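# Arrange four dominoes flat in one straight row

## Task

Put all four dominoes flat on the table in a single straight line with almost no gap between neighbours, either all joined end to end or all placed side by side.

## Robot and tools

Robot: two arms, left_arm and right_arm, each with a two-finger parallel gripper and a wrist camera. Base positions in the scene frame: left_arm (-0.022, +0.271, 0) m, right_arm (-0.028, -0.294, 0) m, each turned only slightly about z. Fixed cameras: cam_head_left, cam_head_right, cam_high, cam_low; wrist cameras: cam_left_wrist, cam_right_wrist. A camera stand sits behind the arms.

Frames: the scene frame has its origin at table-top height, midway between the nominal bases; +x points out over the table, +z up, and left_arm is on the +y side (image left/right does not follow arm names). Each arm reports its hand pose (end_effector_position in metres, end_effector_quat_wxyz) in its own base frame, and its offsets run along its own base axes. Fixed cameras and the table use the scene frame. The gripper's fingers point along its +z and close along its y; end_effector_position is the point between the pads, roughly 1 cm behind the tips. Reported positions may be off by a few centimetres, more at long reach.

execute_actions(actions, cameras): actions is a list of actions; each action is up to 15 rows, one per 1/30 s step, and a short action repeats its last row to fill 15 steps (0.5 s). Every row has 14 numbers in [-1, 1]: left_arm dx, dy, dz, rx, ry, rz, opening, then right_arm in the same seven. The six pose numbers are an offset from that arm's Hand target as it was when the action began (every row counts from that same start, not the prior row); 1.0 equals 0.6 m or 180 degrees, and rx, ry, rz form one rotation vector turned about the Hand target point. Sending the same offset again moves further. Zeros re-request the current Hand target. Opening is absolute: +1 fully open (0.094 m), -1 closed. An empty actions list just returns state and images. cameras picks images by name; omitted/null/["all"] gives all, [] gives none, an unknown name voids the call.

move(target, speed, blend, opening_speed, blocking, cameras): target is one 14-number row in the same layout and scale, or a list of up to 15 such rows; every row is an offset from the Hand targets at the move's start, not from the previous row. Paths are straight, end together, take at least 0.5 s and stop after 10 s. speed is m/s, 0.002 to 2.9 (default 0.25), one number or one per target; turning is capped at twice that in rad/s. blend (m) rounds corners of a list. opening_speed (0.2 or more per second on the -1..+1 scale) makes fingers change gradually; use it slowly on fragile things. blocking=false returns after about 0.5 s while the move continues. Moves do not avoid obstacles or the other arm, and grippers lag and may overshoot speed, especially with the arm stretched. Avoid paths passing near an arm's own base; route around it. The result adds a move: line saying how it ended (done, off_target, moving, held, fault) and limits (paced = pose clipped, held = steps withheld). Done means within 10 mm and 2 degrees; neither done nor off_target tells you about contact.

wait(seconds 0 to 10, cameras): lets time pass with commands held; a running move continues. stop(cameras): brakes a running move. zoom_image(camera, region [x0, y0, x1, y1] in pixels, at most 504 by 504): a closer look at that camera's latest image. read_manual(section): URDF licence text only. finished_scene(scene): ends the scene irreversibly; the dominoes must stay in place with the robot gone.

Control details: each step the commanded orientation is limited to 40 degrees from the measured one. Hand target in a result is the last command after clipping; the gripper often rests a few cm short due to friction and weight, and only a new command (even zeros) retries; if it still falls short, send the gap as an offset. Tool commands in a result shows current commands; to leave a gripper alone, repeat its current opening, since 0 is a real command. An arm stopped by contact keeps pushing; to release it, command back past the gripper.

Gripping: grip_measured uses the opening scale; with nothing held it reads up to about 2.7 mm wide. On a hard part it reads a bit narrower than the part under a full squeeze. Commanding about 0.05 below the touch reading gives full force (about 50 to 64 N per pad). To release, command well above grip_measured. Joint positions end with the measured opening in metres. Joint torques include gravity and offsets, so treat them cautiously; numbers 1 to 3 wrap at ±28 N m.

Results: robot state, camera images, a Scene clock, and, for execute_actions, end_effector_position at some steps. Joint velocities "within noise" means the arm is still. MOTOR HOT appears at 75 °C; at 90 °C the arm folds and idles for the scene; at 100 °C it goes limp. Holding loads, stretching out or pushing at unreachable poses heats motors.

Avoid: dropping dominoes or releasing them while moving, letting anything fall off the table or leaving it off, fast impacts with the table or fixtures, hard pushes, contact or pressing between the two arms (including closing one gripper on the other's fingers, which the clearance check does not prevent), strain on a wrist camera cable, and fault stops. Loose pieces may get brief outside nudges. Smooth, low-effort motion is preferred.

Each tool is called after ">>>" as name([rows], argument=value, ...), one row to a line, values as JSON.

## Session

>>> execute_actions(actions=[])

Scene clock: 0.00 s.
left_arm: end_effector_position=(+0.2686, -0.0276, +0.1156) grip_measured=+1.000 end_effector_quat_wxyz=(+0.424, -0.002, +0.902, -0.082) | right_arm: end_effector_position=(+0.3161, +0.2691, +0.2689) grip_measured=+1.000 end_effector_quat_wxyz=(+0.310, -0.186, +0.863, +0.352)
Joint positions: left_arm=[-0.016 0.74 0.407 -0.352 0.136 -0.084 0.094] | right_arm=[0.515 1.399 1.297 -0.566 -0.445 0.308 0.094]
Joint velocities: within noise
Joint torques (N m): no reading
Heat: left arm: 31 °C; right arm: 31 °C.
Hand target: left_arm +0.2676, -0.0277, +0.1168; +0.424, -0.001, +0.902, -0.083 | right_arm +0.3161, +0.2699, +0.2813; +0.324, -0.191, +0.855, +0.357
Tool commands: left_gripper/opening=+1.0 right_gripper/opening=+1.0

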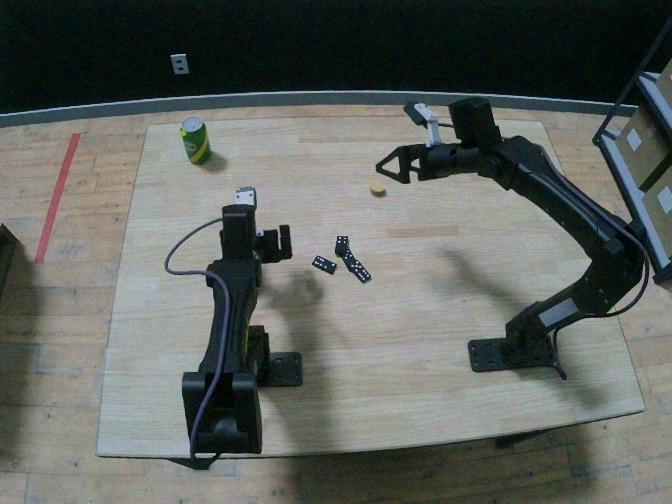

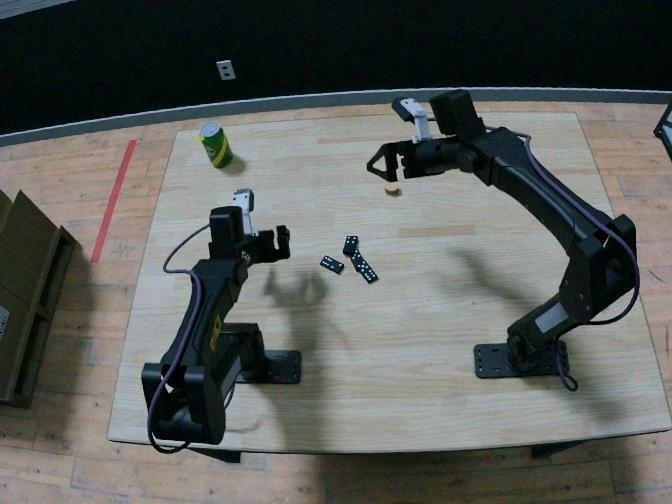

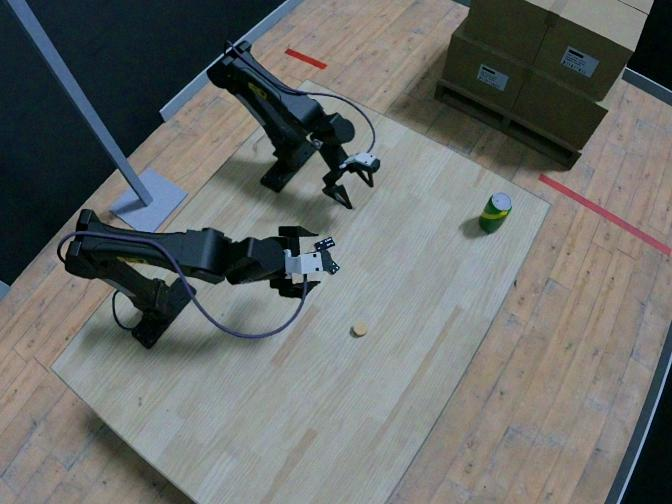

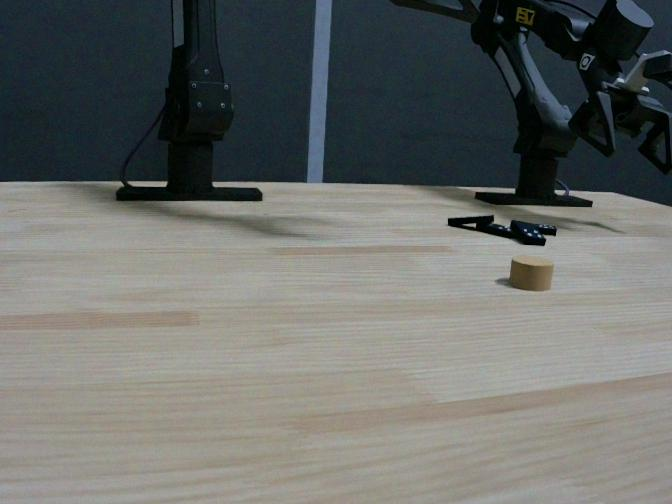

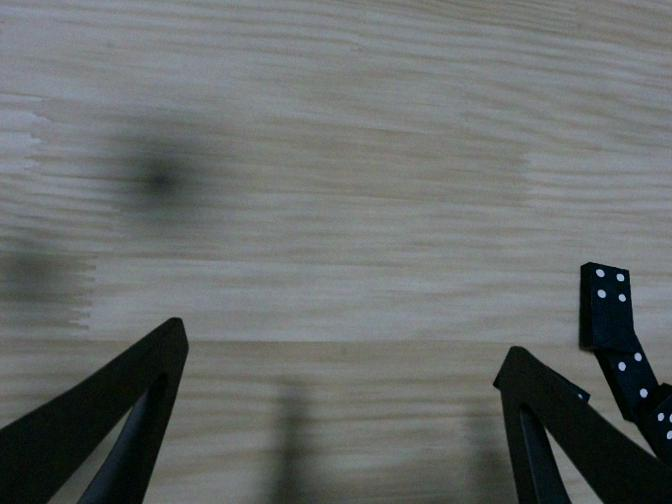

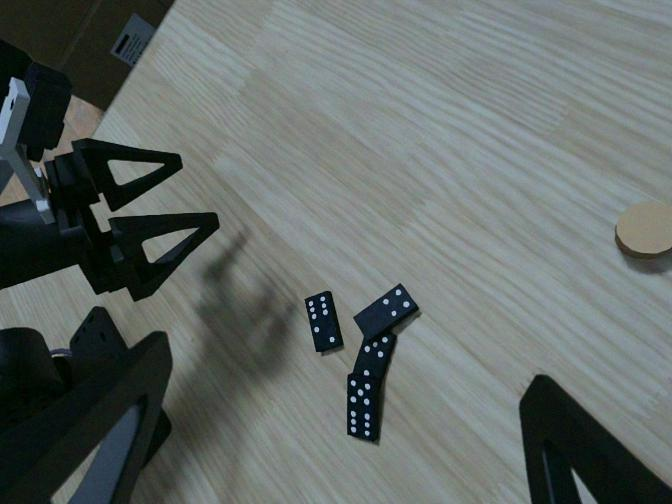

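>>> zoom_image(camera="cam_right_wrist", region=[270, 260, 470, 460])

>>> zoom_image(camera="cam_head_left", region=[290, 220, 390, 295])

>>> zoom_image(camera="cam_low", region=[430, 190, 590, 310])

Scaled by 2.520 from the camera's 672x504 image, which has a finer 960x720 frame.

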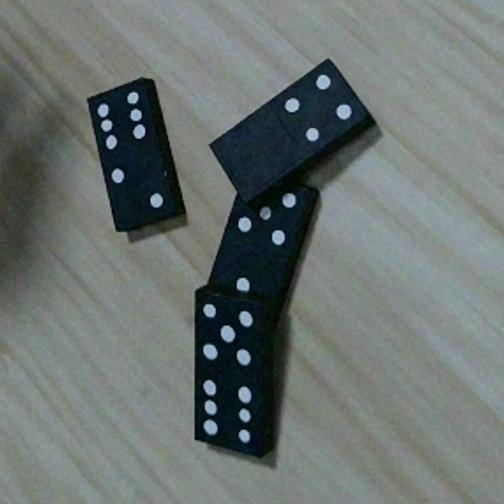

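Scaled by 5.040 from the camera's 672x504 image, which has a finer 960x720 frame.

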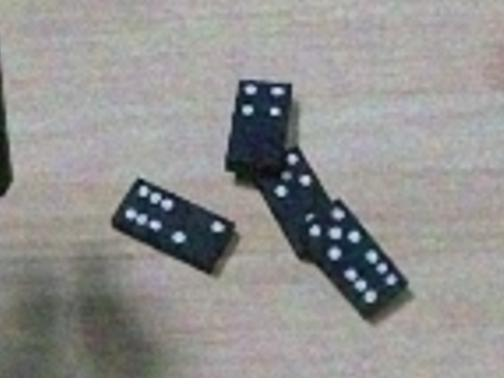

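Scaled by 3.150 from the camera's 672x504 image, which has a finer 960x720 frame.

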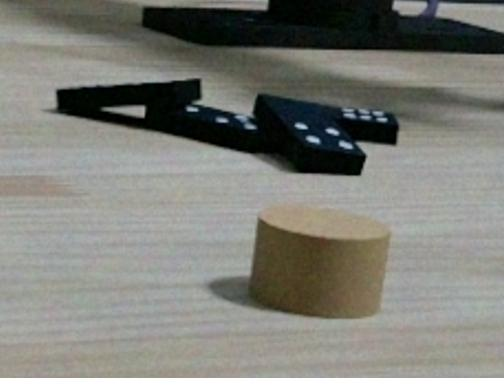

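>>> move(target=[0,-0.1,0.17,0.0546,0.279,0,1,0,-0.4,0,0,0,0,1])

Scene clock: 15.57 s.
left_arm: end_effector_position=(+0.2676, -0.0852, +0.2163) grip_measured=+1.000 end_effector_quat_wxyz=(+0.050, +0.000, +0.999, -0.013) | right_arm: end_effector_position=(+0.3123, +0.0291, +0.2688) grip_measured=+1.000 end_effector_quat_wxyz=(+0.308, -0.181, +0.864, +0.355)
Joint positions: left_arm=[-0.316 1.56 1.655 -1.563 -0.007 -0.316 0.094] | right_arm=[-0.405 1.509 1.496 -1.405 -0.971 -0.738 0.094]
Joint velocities: within noise
Joint torques (N m): left_arm=[-0.47 -4.96 8.85 -0.05 0.04 -0.05] | right_arm=[-0.21 -4.93 10.19 0.17 -0.8 -0.1]
Heat: left arm: 33 °C; right arm: 32 °C.
Hand target: left_arm +0.2676, -0.0877, +0.2189; +0.000, -0.001, +1.000, +0.001 | right_arm +0.3160, +0.0299, +0.2813; +0.324, -0.191, +0.855, +0.357
Off the commanded pose: left_arm 0.004 m, 6 deg | right_arm 0.013 m, 2 deg.
joint sent to its limit (left arm) — joint 4 (wrist pitch), lower limit. The joint targets are off in orientation, not in position.
move: off_target (left_arm, right_arm)
camera_calibration:
cam_left_wrist: T_world_to_cam=[[0.077494, -0.99658, -0.0286844, -0.0978549], [-0.84518, -0.0809277, 0.528319, 0.137179], [-0.528834, -0.0166981, -0.848561, 0.435418], [0, 0, 0, 1]] pos_world=[0.353788, -0.079148, 0.294197]
cam_right_wrist: T_world_to_cam=[[0.625475, -0.618958, -0.47505, -0.0467905], [-0.767747, -0.596768, -0.233306, 0.352761], [-0.139088, 0.510646, -0.848466, 0.359909], [0, 0, 0, 1]] pos_world=[0.350157, -0.00223068, 0.365444]

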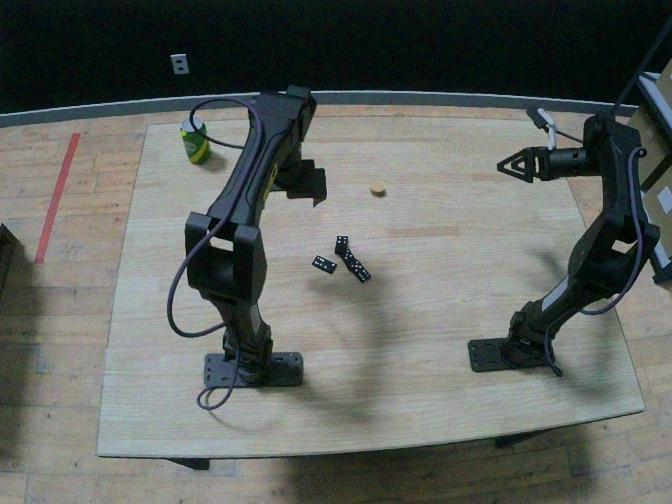

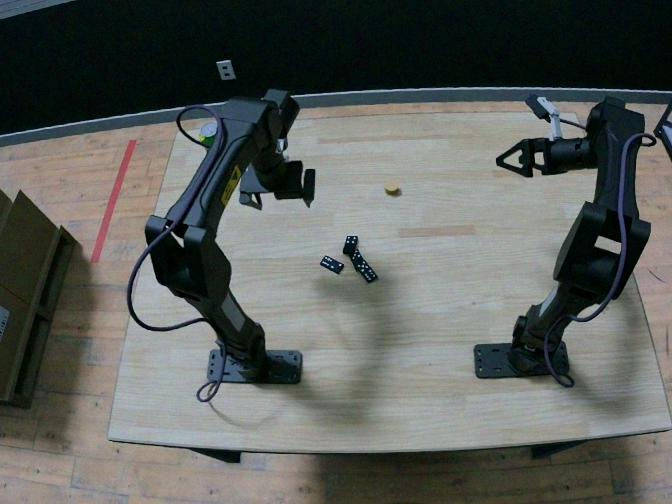

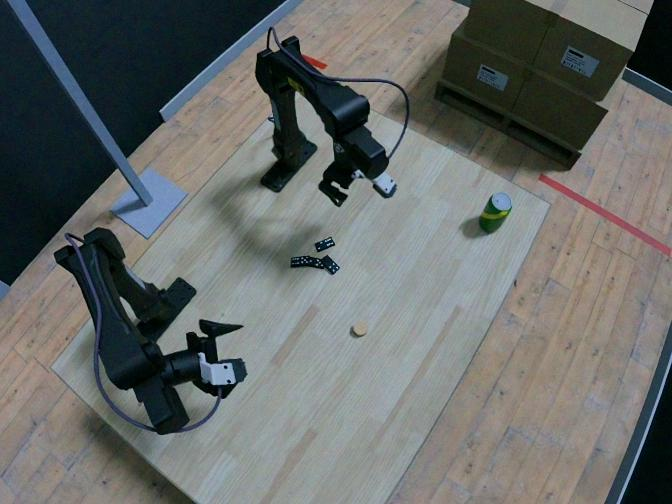

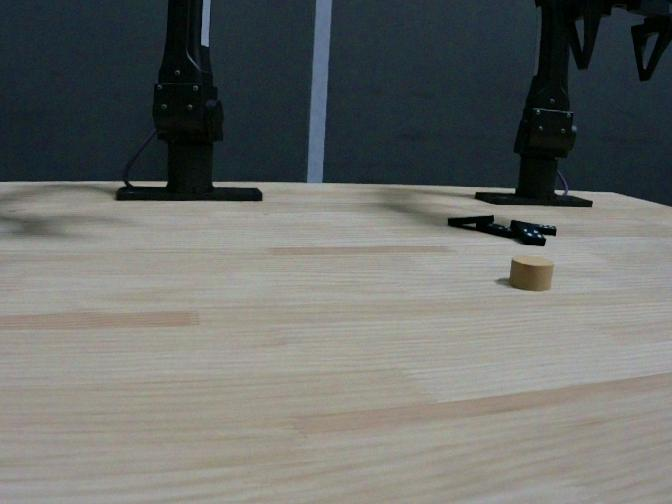

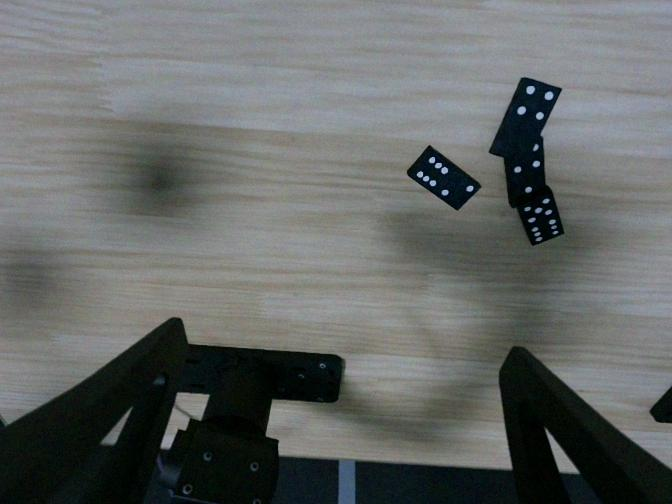

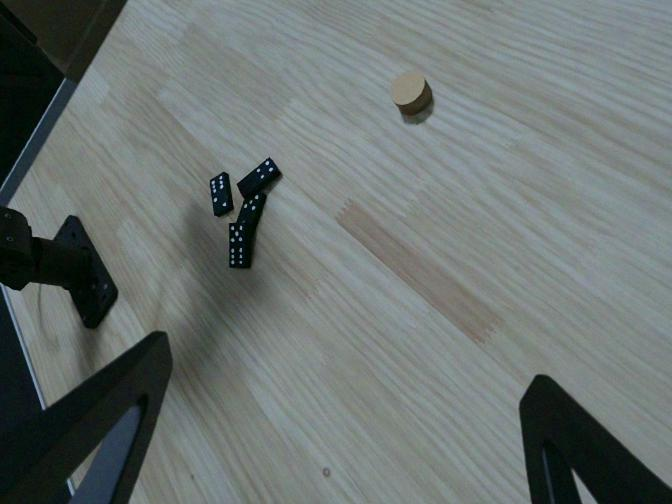

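>>> zoom_image(camera="cam_left_wrist", region=[390, 60, 590, 260])

Scaled by 2.520 from the camera's 672x504 image, which has a finer 960x720 frame.

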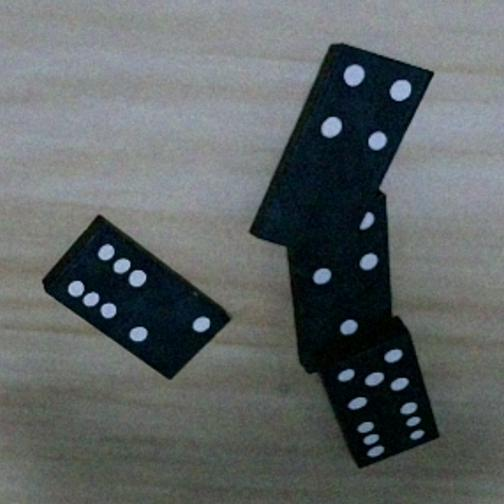

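>>> move(target=[-0.031,-0.127,-0.215,0.0432,-0.0757,0.328,-0.04,0,-0.15,0,0,0,0,1], speed=0.15)

Scene clock: 44.17 s.
left_arm: end_effector_position=(+0.2501, -0.1680, +0.0989) grip_measured=-0.038 end_effector_quat_wxyz=(+0.108, -0.493, +0.862, +0.046) | right_arm: end_effector_position=(+0.3122, -0.0581, +0.2698) grip_measured=+1.000 end_effector_quat_wxyz=(+0.356, -0.147, +0.869, +0.310)
Joint positions: left_arm=[-0.735 1.7 1.316 -1.209 -0.235 -1.777 0.045] | right_arm=[-0.68 1.616 1.607 -1.55 -0.983 -1.009 0.094]
Joint velocities: within noise
Joint torques (N m): left_arm=[-0.44 -5.37 5.89 -0.13 -0.38 -0.08] | right_arm=[-0.39 -5.85 9.73 -0.06 -0.8 -0.12]
Heat: left arm: 33 °C; right arm: 36 °C.
Hand target: left_arm +0.2491, -0.1639, +0.0899; +0.113, -0.492, +0.861, +0.065 | right_arm +0.3160, -0.0600, +0.2814; +0.324, -0.191, +0.855, +0.357
Off the commanded pose: left_arm 0.010 m, 2 deg | right_arm 0.012 m, 8 deg.
joint sent to its limit (right arm) — joint 4 (wrist pitch), lower limit. The joint targets are off in orientation, not in position.
move: off_target (right_arm)
camera_calibration:
cam_left_wrist: T_world_to_cam=[[0.900678, -0.434186, -0.0161553, -0.295039], [-0.390141, -0.824557, 0.409751, -0.0492748], [-0.191229, -0.362751, -0.912054, 0.188863], [0, 0, 0, 1]] pos_world=[0.282628, -0.100221, 0.187678]
cam_right_wrist: T_world_to_cam=[[0.575201, -0.711693, -0.403283, -0.109328], [-0.817843, -0.510363, -0.265825, 0.330274], [-0.0166355, 0.482725, -0.875614, 0.37269], [0, 0, 0, 1]] pos_world=[0.339198, -0.0891552, 0.370038]

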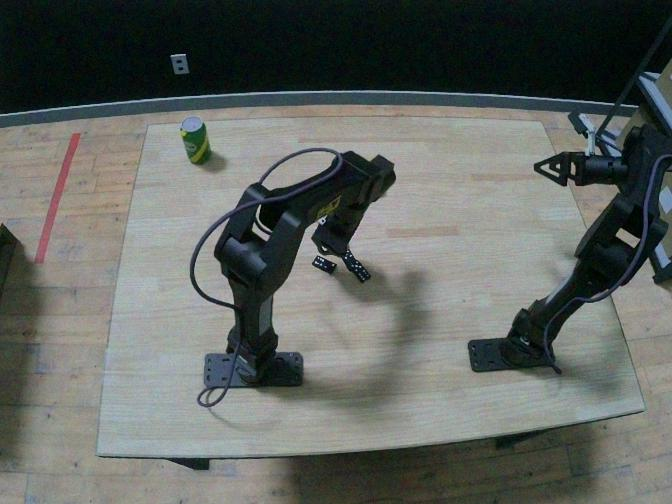

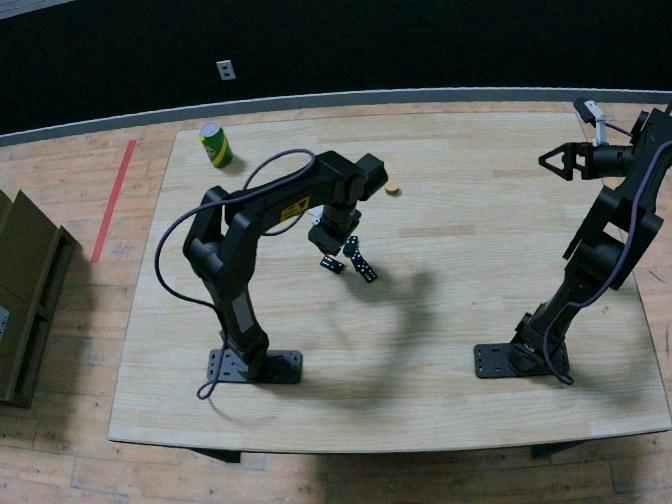

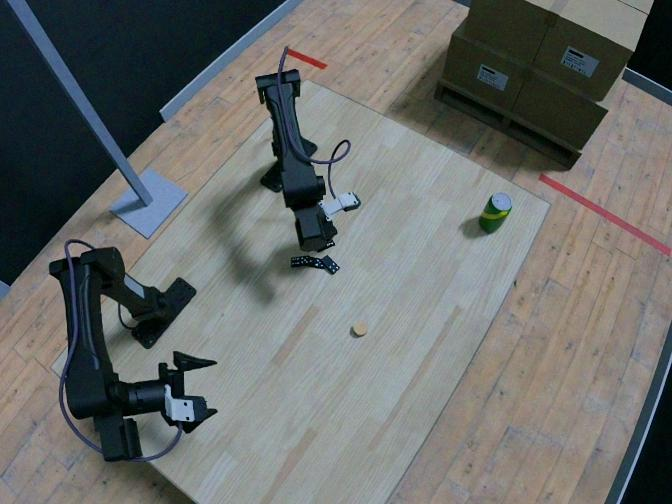

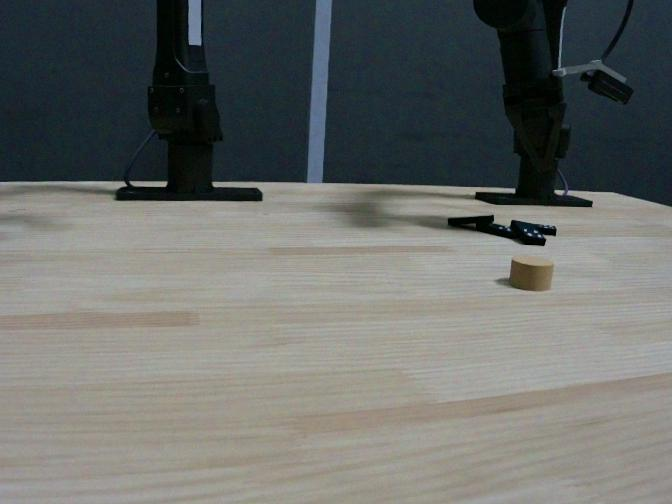

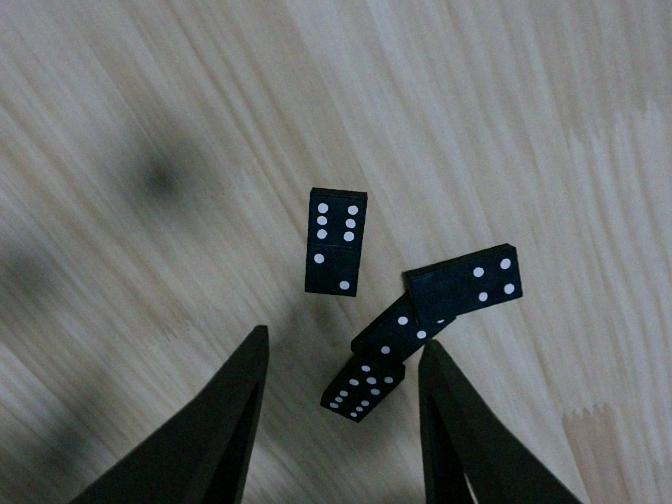

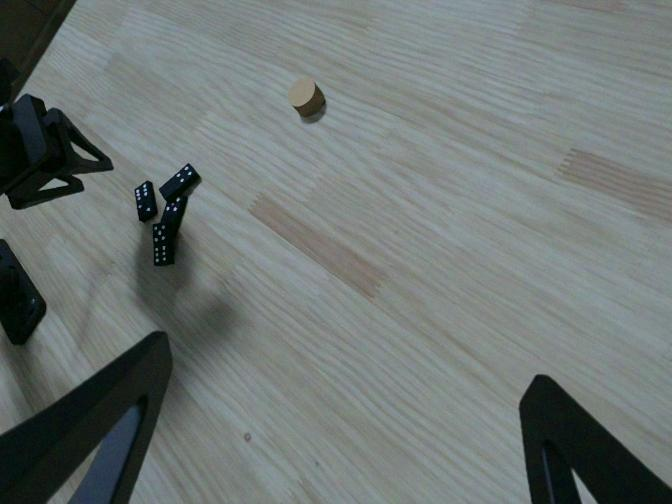

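>>> move(target=[-0.003,0,-0.1167,0,0,0,-0.04,0,0,0,0,0,0,1], speed=0.1, cameras=["cam_left_wrist","cam_low"])

Scene clock: 51.73 s.
left_arm: end_effector_position=(+0.2498, -0.1684, +0.0278) grip_measured=-0.038 end_effector_quat_wxyz=(+0.108, -0.494, +0.861, +0.049) | right_arm: end_effector_position=(+0.3122, -0.0581, +0.2698) grip_measured=+1.000 end_effector_quat_wxyz=(+0.356, -0.147, +0.869, +0.309)
Joint positions: left_arm=[-0.737 1.78 1.117 -0.934 -0.236 -1.782 0.045] | right_arm=[-0.68 1.616 1.607 -1.55 -0.983 -1.01 0.094]
Joint velocities: within noise
Joint torques (N m): left_arm=[-0.57 -5.7 5.52 -0.13 -0.35 -0.06] | right_arm=[-0.43 -5.78 9.81 -0.08 -0.84 -0.11]
Heat: left arm: 32 °C; right arm: 35 °C.
Hand target: left_arm +0.2472, -0.1639, +0.0199; +0.113, -0.492, +0.861, +0.066 | right_arm +0.3160, -0.0600, +0.2813; +0.324, -0.191, +0.855, +0.357
Off the commanded pose: left_arm 0.009 m, 2 deg | right_arm 0.012 m, 8 deg.
joint sent to its limit (right arm) — joint 4 (wrist pitch), lower limit. The joint targets are off in orientation, not in position.
move: off_target (right_arm)
camera_calibration:
cam_left_wrist: T_world_to_cam=[[0.901748, -0.431814, -0.019682, -0.295881], [-0.387153, -0.827059, 0.407537, -0.0217608], [-0.192258, -0.359876, -0.912977, 0.124572], [0, 0, 0, 1]] pos_world=[0.282336, -0.100933, 0.116776]
Images, in order (width x height): cam_low 672x504, cam_left_wrist 672x504.

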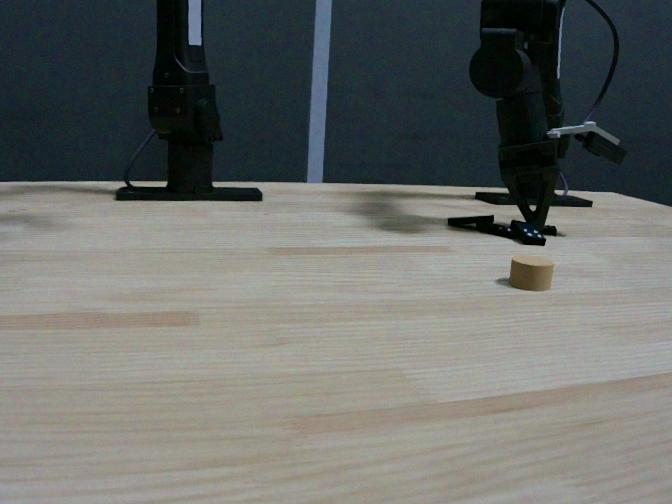

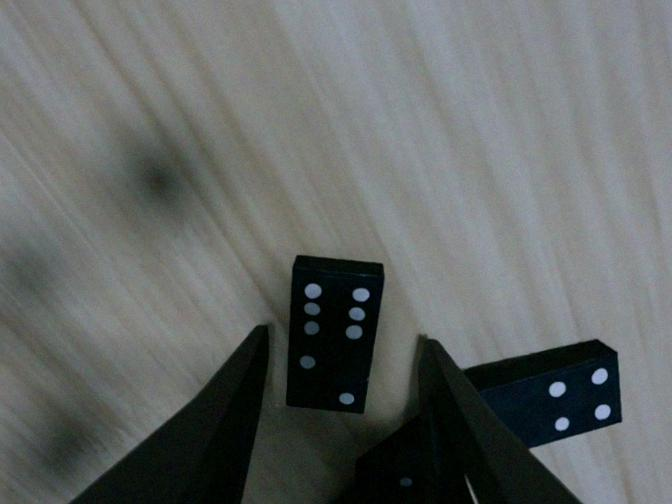

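>>> move([
  [-0.004,0.0017,0,0,0,0,-0.2,0,0,0,0,0,0,1],
  [-0.004,0.0017,-0.0225,0,0,0,-0.2,0,0,0,0,0,0,1],
], speed=0.06, cameras=["cam_left_wrist","cam_low"])

Scene clock: 57.33 s.
left_arm: end_effector_position=(+0.2484, -0.1667, +0.0212) grip_measured=-0.198 end_effector_quat_wxyz=(+0.113, -0.494, +0.861, +0.049) | right_arm: end_effector_position=(+0.3122, -0.0581, +0.2698) grip_measured=+1.000 end_effector_quat_wxyz=(+0.356, -0.147, +0.869, +0.309)
Joint positions: left_arm=[-0.741 1.782 1.088 -0.902 -0.246 -1.786 0.038] | right_arm=[-0.68 1.616 1.607 -1.55 -0.983 -1.01 0.094]
Joint velocities: within noise
Joint torques (N m): left_arm=[-0.47 -4.78 4.45 0.12 -0.26 -0.05] | right_arm=[-0.36 -5.71 9.85 -0.07 -0.8 -0.09]
Heat: left arm: 32 °C; right arm: 35 °C.
Hand target: left_arm +0.2448, -0.1630, +0.0065; +0.113, -0.492, +0.861, +0.065 | right_arm +0.3160, -0.0600, +0.2813; +0.324, -0.191, +0.855, +0.357
Off the commanded pose: left_arm 0.016 m, 2 deg | right_arm 0.012 m, 8 deg.
joint sent to its limit (right arm) — joint 4 (wrist pitch), lower limit. The joint targets are off in orientation, not in position.
move: off_target (left_arm, right_arm)
camera_calibration:
cam_left_wrist: T_world_to_cam=[[0.901708, -0.432098, -0.0146576, -0.294054], [-0.390748, -0.828992, 0.400111, -0.0173692], [-0.185038, -0.355056, -0.916349, 0.118022], [0, 0, 0, 1]] pos_world=[0.280203, -0.0995546, 0.110789]
Images, in order (width x height): cam_low 672x504, cam_left_wrist 672x504.

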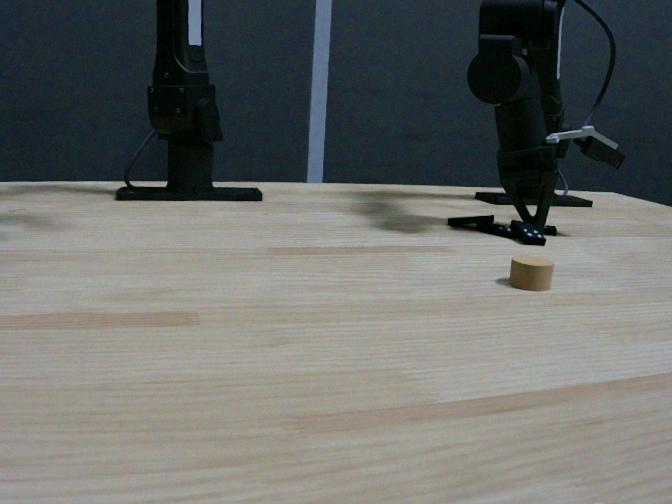

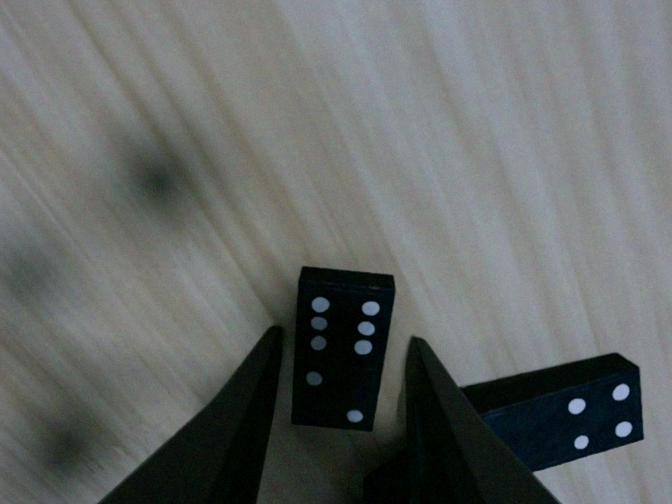

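>>> wait(seconds=0)

>>> zoom_image(camera="cam_low", region=[430, 170, 590, 270])

>>> zoom_image(camera="cam_high", region=[270, 200, 370, 290])

>>> zoom_image(camera="cam_head_right", region=[290, 210, 400, 300])

>>> zoom_image(camera="cam_left_wrist", region=[230, 250, 530, 500])

Scene clock: 61.37 s.
left_arm: end_effector_position=(+0.2484, -0.1667, +0.0212) grip_measured=-0.198 end_effector_quat_wxyz=(+0.113, -0.494, +0.861, +0.049) | right_arm: end_effector_position=(+0.3122, -0.0581, +0.2698) grip_measured=+1.000 end_effector_quat_wxyz=(+0.356, -0.147, +0.869, +0.309)
Joint positions: left_arm=[-0.741 1.782 1.088 -0.902 -0.246 -1.786 0.038] | right_arm=[-0.68 1.616 1.607 -1.55 -0.983 -1.01 0.094]
Joint velocities: within noise
Joint torques (N m): left_arm=[-0.47 -4.78 4.44 0.12 -0.26 -0.05] | right_arm=[-0.43 -5.75 9.7 -0.07 -0.8 -0.09]
Heat: left arm: 32 °C; right arm: 35 °C.
Hand target: left_arm +0.2448, -0.1630, +0.0065; +0.113, -0.492, +0.861, +0.065 | right_arm +0.3160, -0.0600, +0.2813; +0.324, -0.191, +0.855, +0.357
Tool commands: left_gripper/opening=-0.2 right_gripper/opening=+1.0
Off the commanded pose: left_arm 0.016 m, 2 deg | right_arm 0.012 m, 8 deg.
camera_calibration:
cam_left_wrist: T_world_to_cam=[[0.901836, -0.431833, -0.0145432, -0.293986], [-0.390545, -0.829086, 0.400113, -0.0174745], [-0.18484, -0.355157, -0.91635, 0.117939], [0, 0, 0, 1]] pos_world=[0.280102, -0.099554, 0.110789]
cam_right_wrist: T_world_to_cam=[[0.575692, -0.711626, -0.4027, -0.109595], [-0.817502, -0.510829, -0.265979, 0.330252], [-0.0164336, 0.48233, -0.875835, 0.372708], [0, 0, 0, 1]] pos_world=[0.339199, -0.089057, 0.370137]

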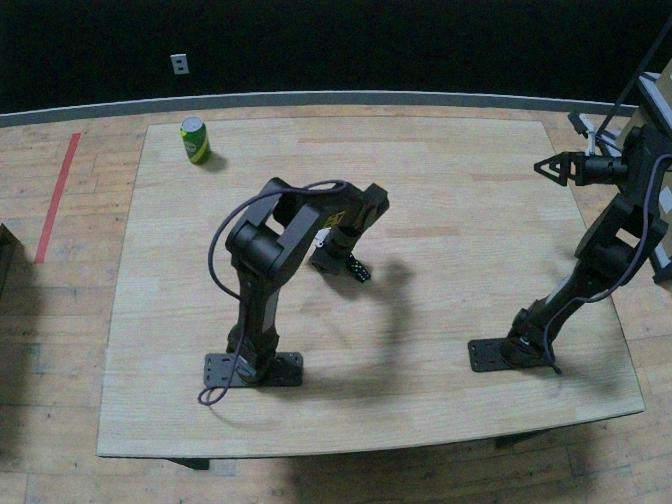

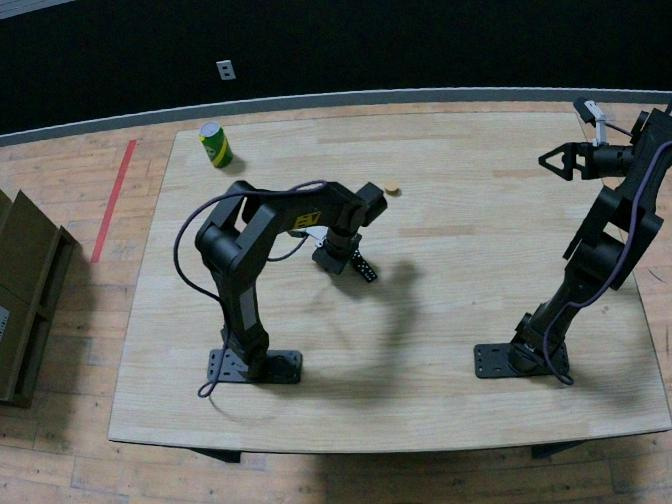

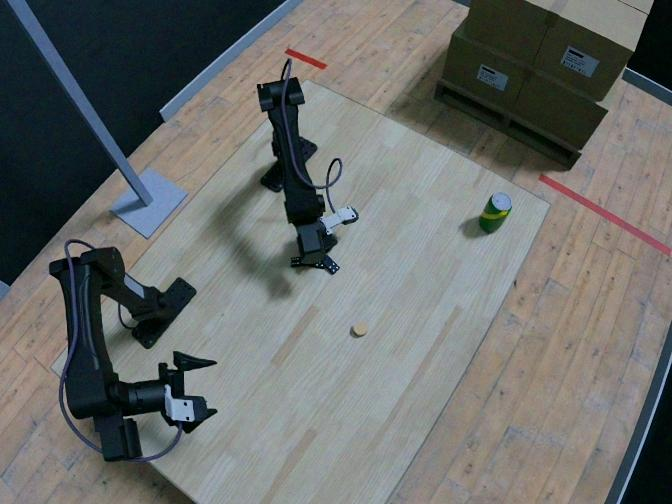

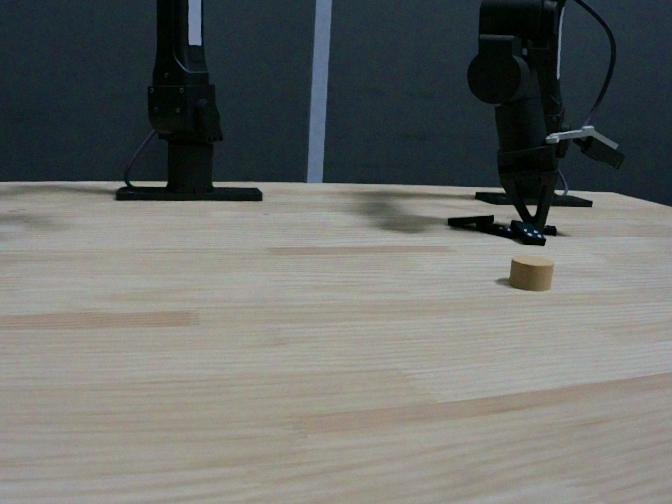

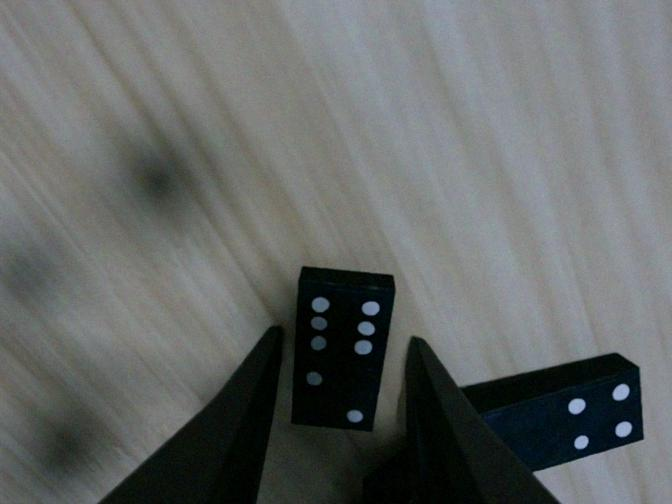

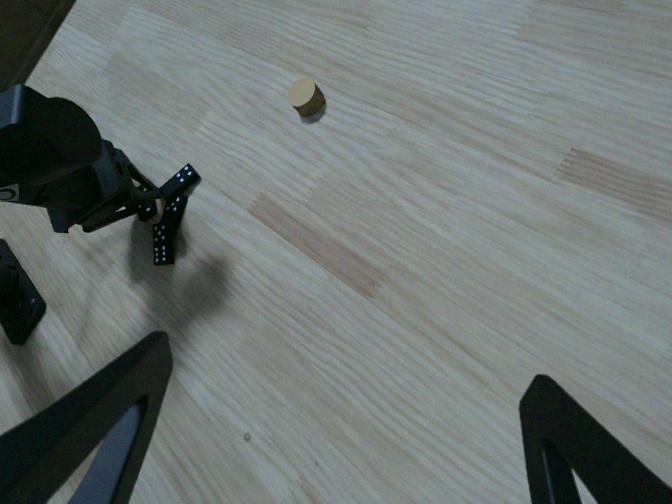

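Scaled by 3.150 from the camera's 672x504 image, which has a finer 960x720 frame.

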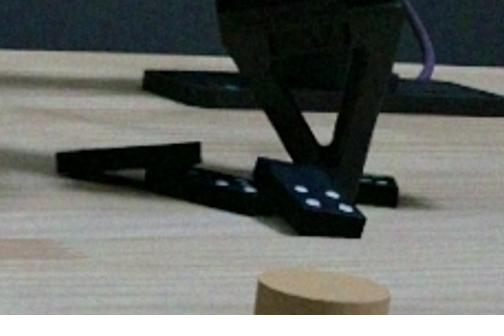

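Scaled by 5.040 from the camera's 672x504 image, which has a finer 960x720 frame.

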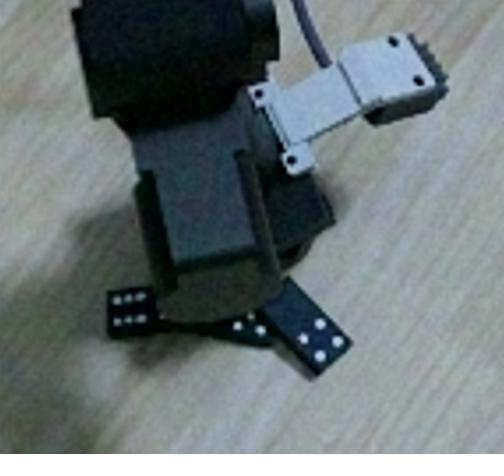

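Scaled by 4.582 from the camera's 672x504 image, which has a finer 960x720 frame.

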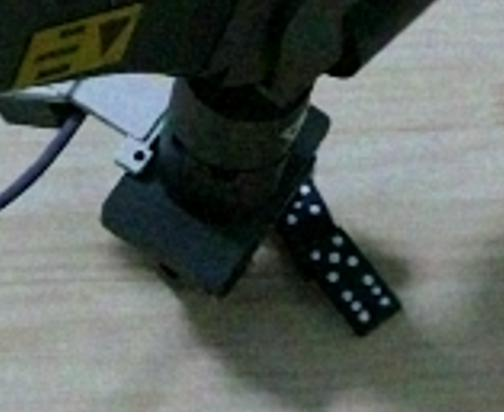

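Scaled by 1.680 from the camera's 672x504 image, which has a finer 960x720 frame.

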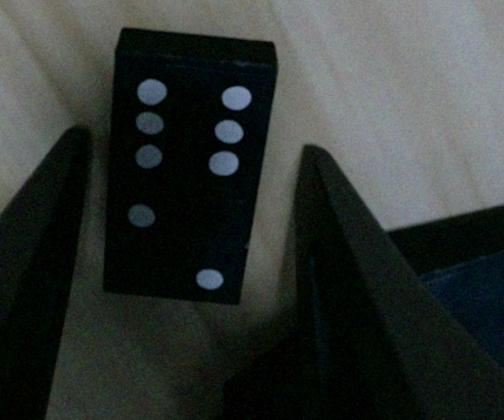

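>>> move(target=[-0.003,0.001,0.005,0,0,0,-0.8,0,0,0,0,0,0,1], opening_speed=0.5, cameras=["cam_left_wrist","cam_low"])

>>> move(target=[0,0,0.1,0,0,0,-0.8,0,0,0,0,0,0,1], speed=0.1, cameras=["cam_left_wrist","cam_low"])

Scene clock: 66.20 s.
left_arm: end_effector_position=(+0.2512, -0.1686, +0.0213) grip_measured=-0.507 end_effector_quat_wxyz=(+0.116, -0.495, +0.860, +0.043) | right_arm: end_effector_position=(+0.3122, -0.0581, +0.2698) grip_measured=+1.000 end_effector_quat_wxyz=(+0.356, -0.147, +0.869, +0.309)
Joint positions: left_arm=[-0.741 1.782 1.088 -0.889 -0.248 -1.788 0.023] | right_arm=[-0.68 1.616 1.607 -1.55 -0.983 -1.01 0.094]
Joint velocities: within noise
Joint torques (N m): left_arm=[-0.66 -5.52 4.48 -0.12 -0.24 -0.05] | right_arm=[-0.44 -5.72 9.83 -0.04 -0.82 -0.11]
Heat: left arm: 32 °C; right arm: 35 °C.
Hand target: left_arm +0.2430, -0.1624, +0.0095; +0.113, -0.492, +0.861, +0.065 | right_arm +0.3160, -0.0600, +0.2813; +0.324, -0.191, +0.855, +0.357
Off the commanded pose: left_arm 0.016 m, 3 deg | right_arm 0.012 m, 8 deg.
joint sent to its limit (right arm) — joint 4 (wrist pitch), lower limit. The joint targets are off in orientation, not in position.
move: off_target (left_arm, right_arm)
camera_calibration:
cam_left_wrist: T_world_to_cam=[[0.902586, -0.43051, -0.000282084, -0.297678], [-0.394165, -0.826651, 0.401598, -0.0167452], [-0.173125, -0.362366, -0.915816, 0.113628], [0, 0, 0, 1]] pos_world=[0.281752, -0.100821, 0.110703]
Images, in order (width x height): cam_low 672x504, cam_left_wrist 672x504.

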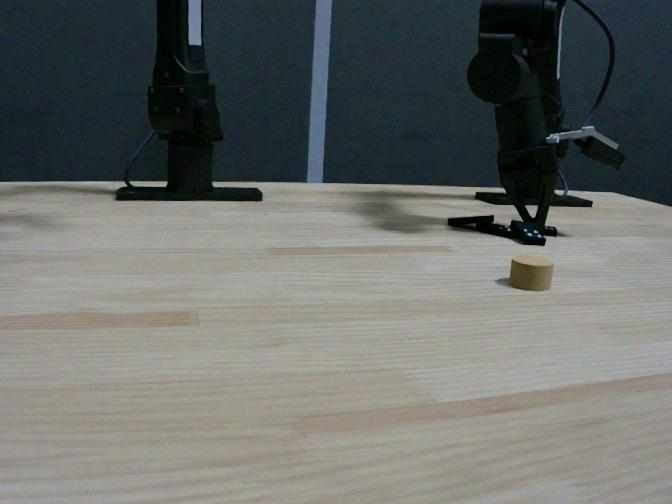

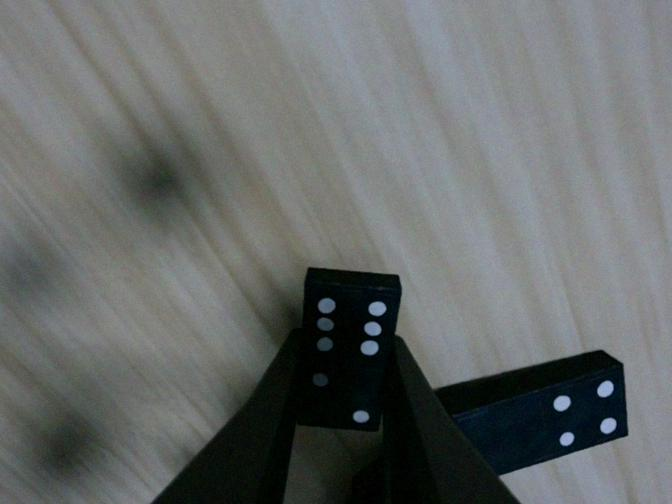

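Scene clock: 67.60 s.
left_arm: end_effector_position=(+0.2431, -0.1612, +0.0600) grip_measured=-0.507 end_effector_quat_wxyz=(+0.107, -0.492, +0.861, +0.071) | right_arm: end_effector_position=(+0.3122, -0.0581, +0.2698) grip_measured=+1.000 end_effector_quat_wxyz=(+0.356, -0.147, +0.869, +0.309)
Joint positions: left_arm=[-0.741 1.741 1.201 -1.102 -0.248 -1.788 0.023] | right_arm=[-0.68 1.616 1.607 -1.55 -0.983 -1.01 0.094]
Joint velocities: within noise
Joint torques (N m): left_arm=[-0.66 -8.57 8.08 -0.48 -0.23 -0.06] | right_arm=[-0.5 -5.75 9.77 -0.06 -0.81 -0.09]
Heat: left arm: 32 °C; right arm: 35 °C.
Hand target: left_arm +0.2431, -0.1625, +0.0694; +0.113, -0.492, +0.861, +0.065 | right_arm +0.3160, -0.0600, +0.2813; +0.324, -0.191, +0.855, +0.357
Off the commanded pose: left_arm 0.010 m, 1 deg | right_arm 0.012 m, 8 deg.
joint sent to its limit (right arm) — joint 4 (wrist pitch), lower limit. The joint targets are off in orientation, not in position.
move: off_target (right_arm)
camera_calibration:
cam_left_wrist: T_world_to_cam=[[0.901309, -0.429397, -0.0571019, -0.283322], [-0.376966, -0.842447, 0.384942, -0.0350853], [-0.213398, -0.325426, -0.921173, 0.166336], [0, 0, 0, 1]] pos_world=[0.277631, -0.0970849, 0.150552]
Images, in order (width x height): cam_low 672x504, cam_left_wrist 672x504.

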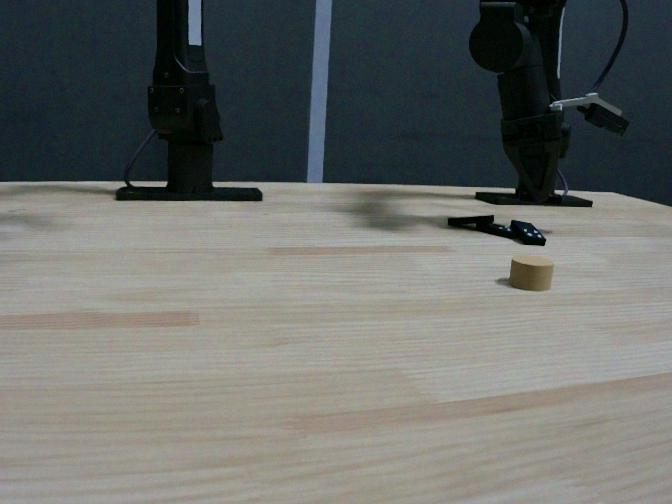

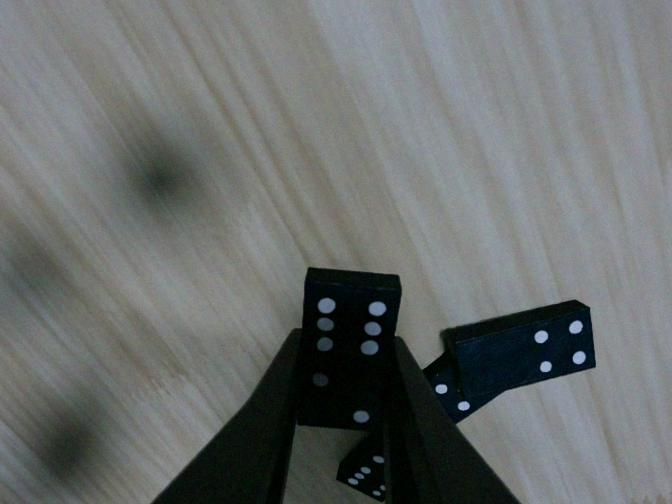

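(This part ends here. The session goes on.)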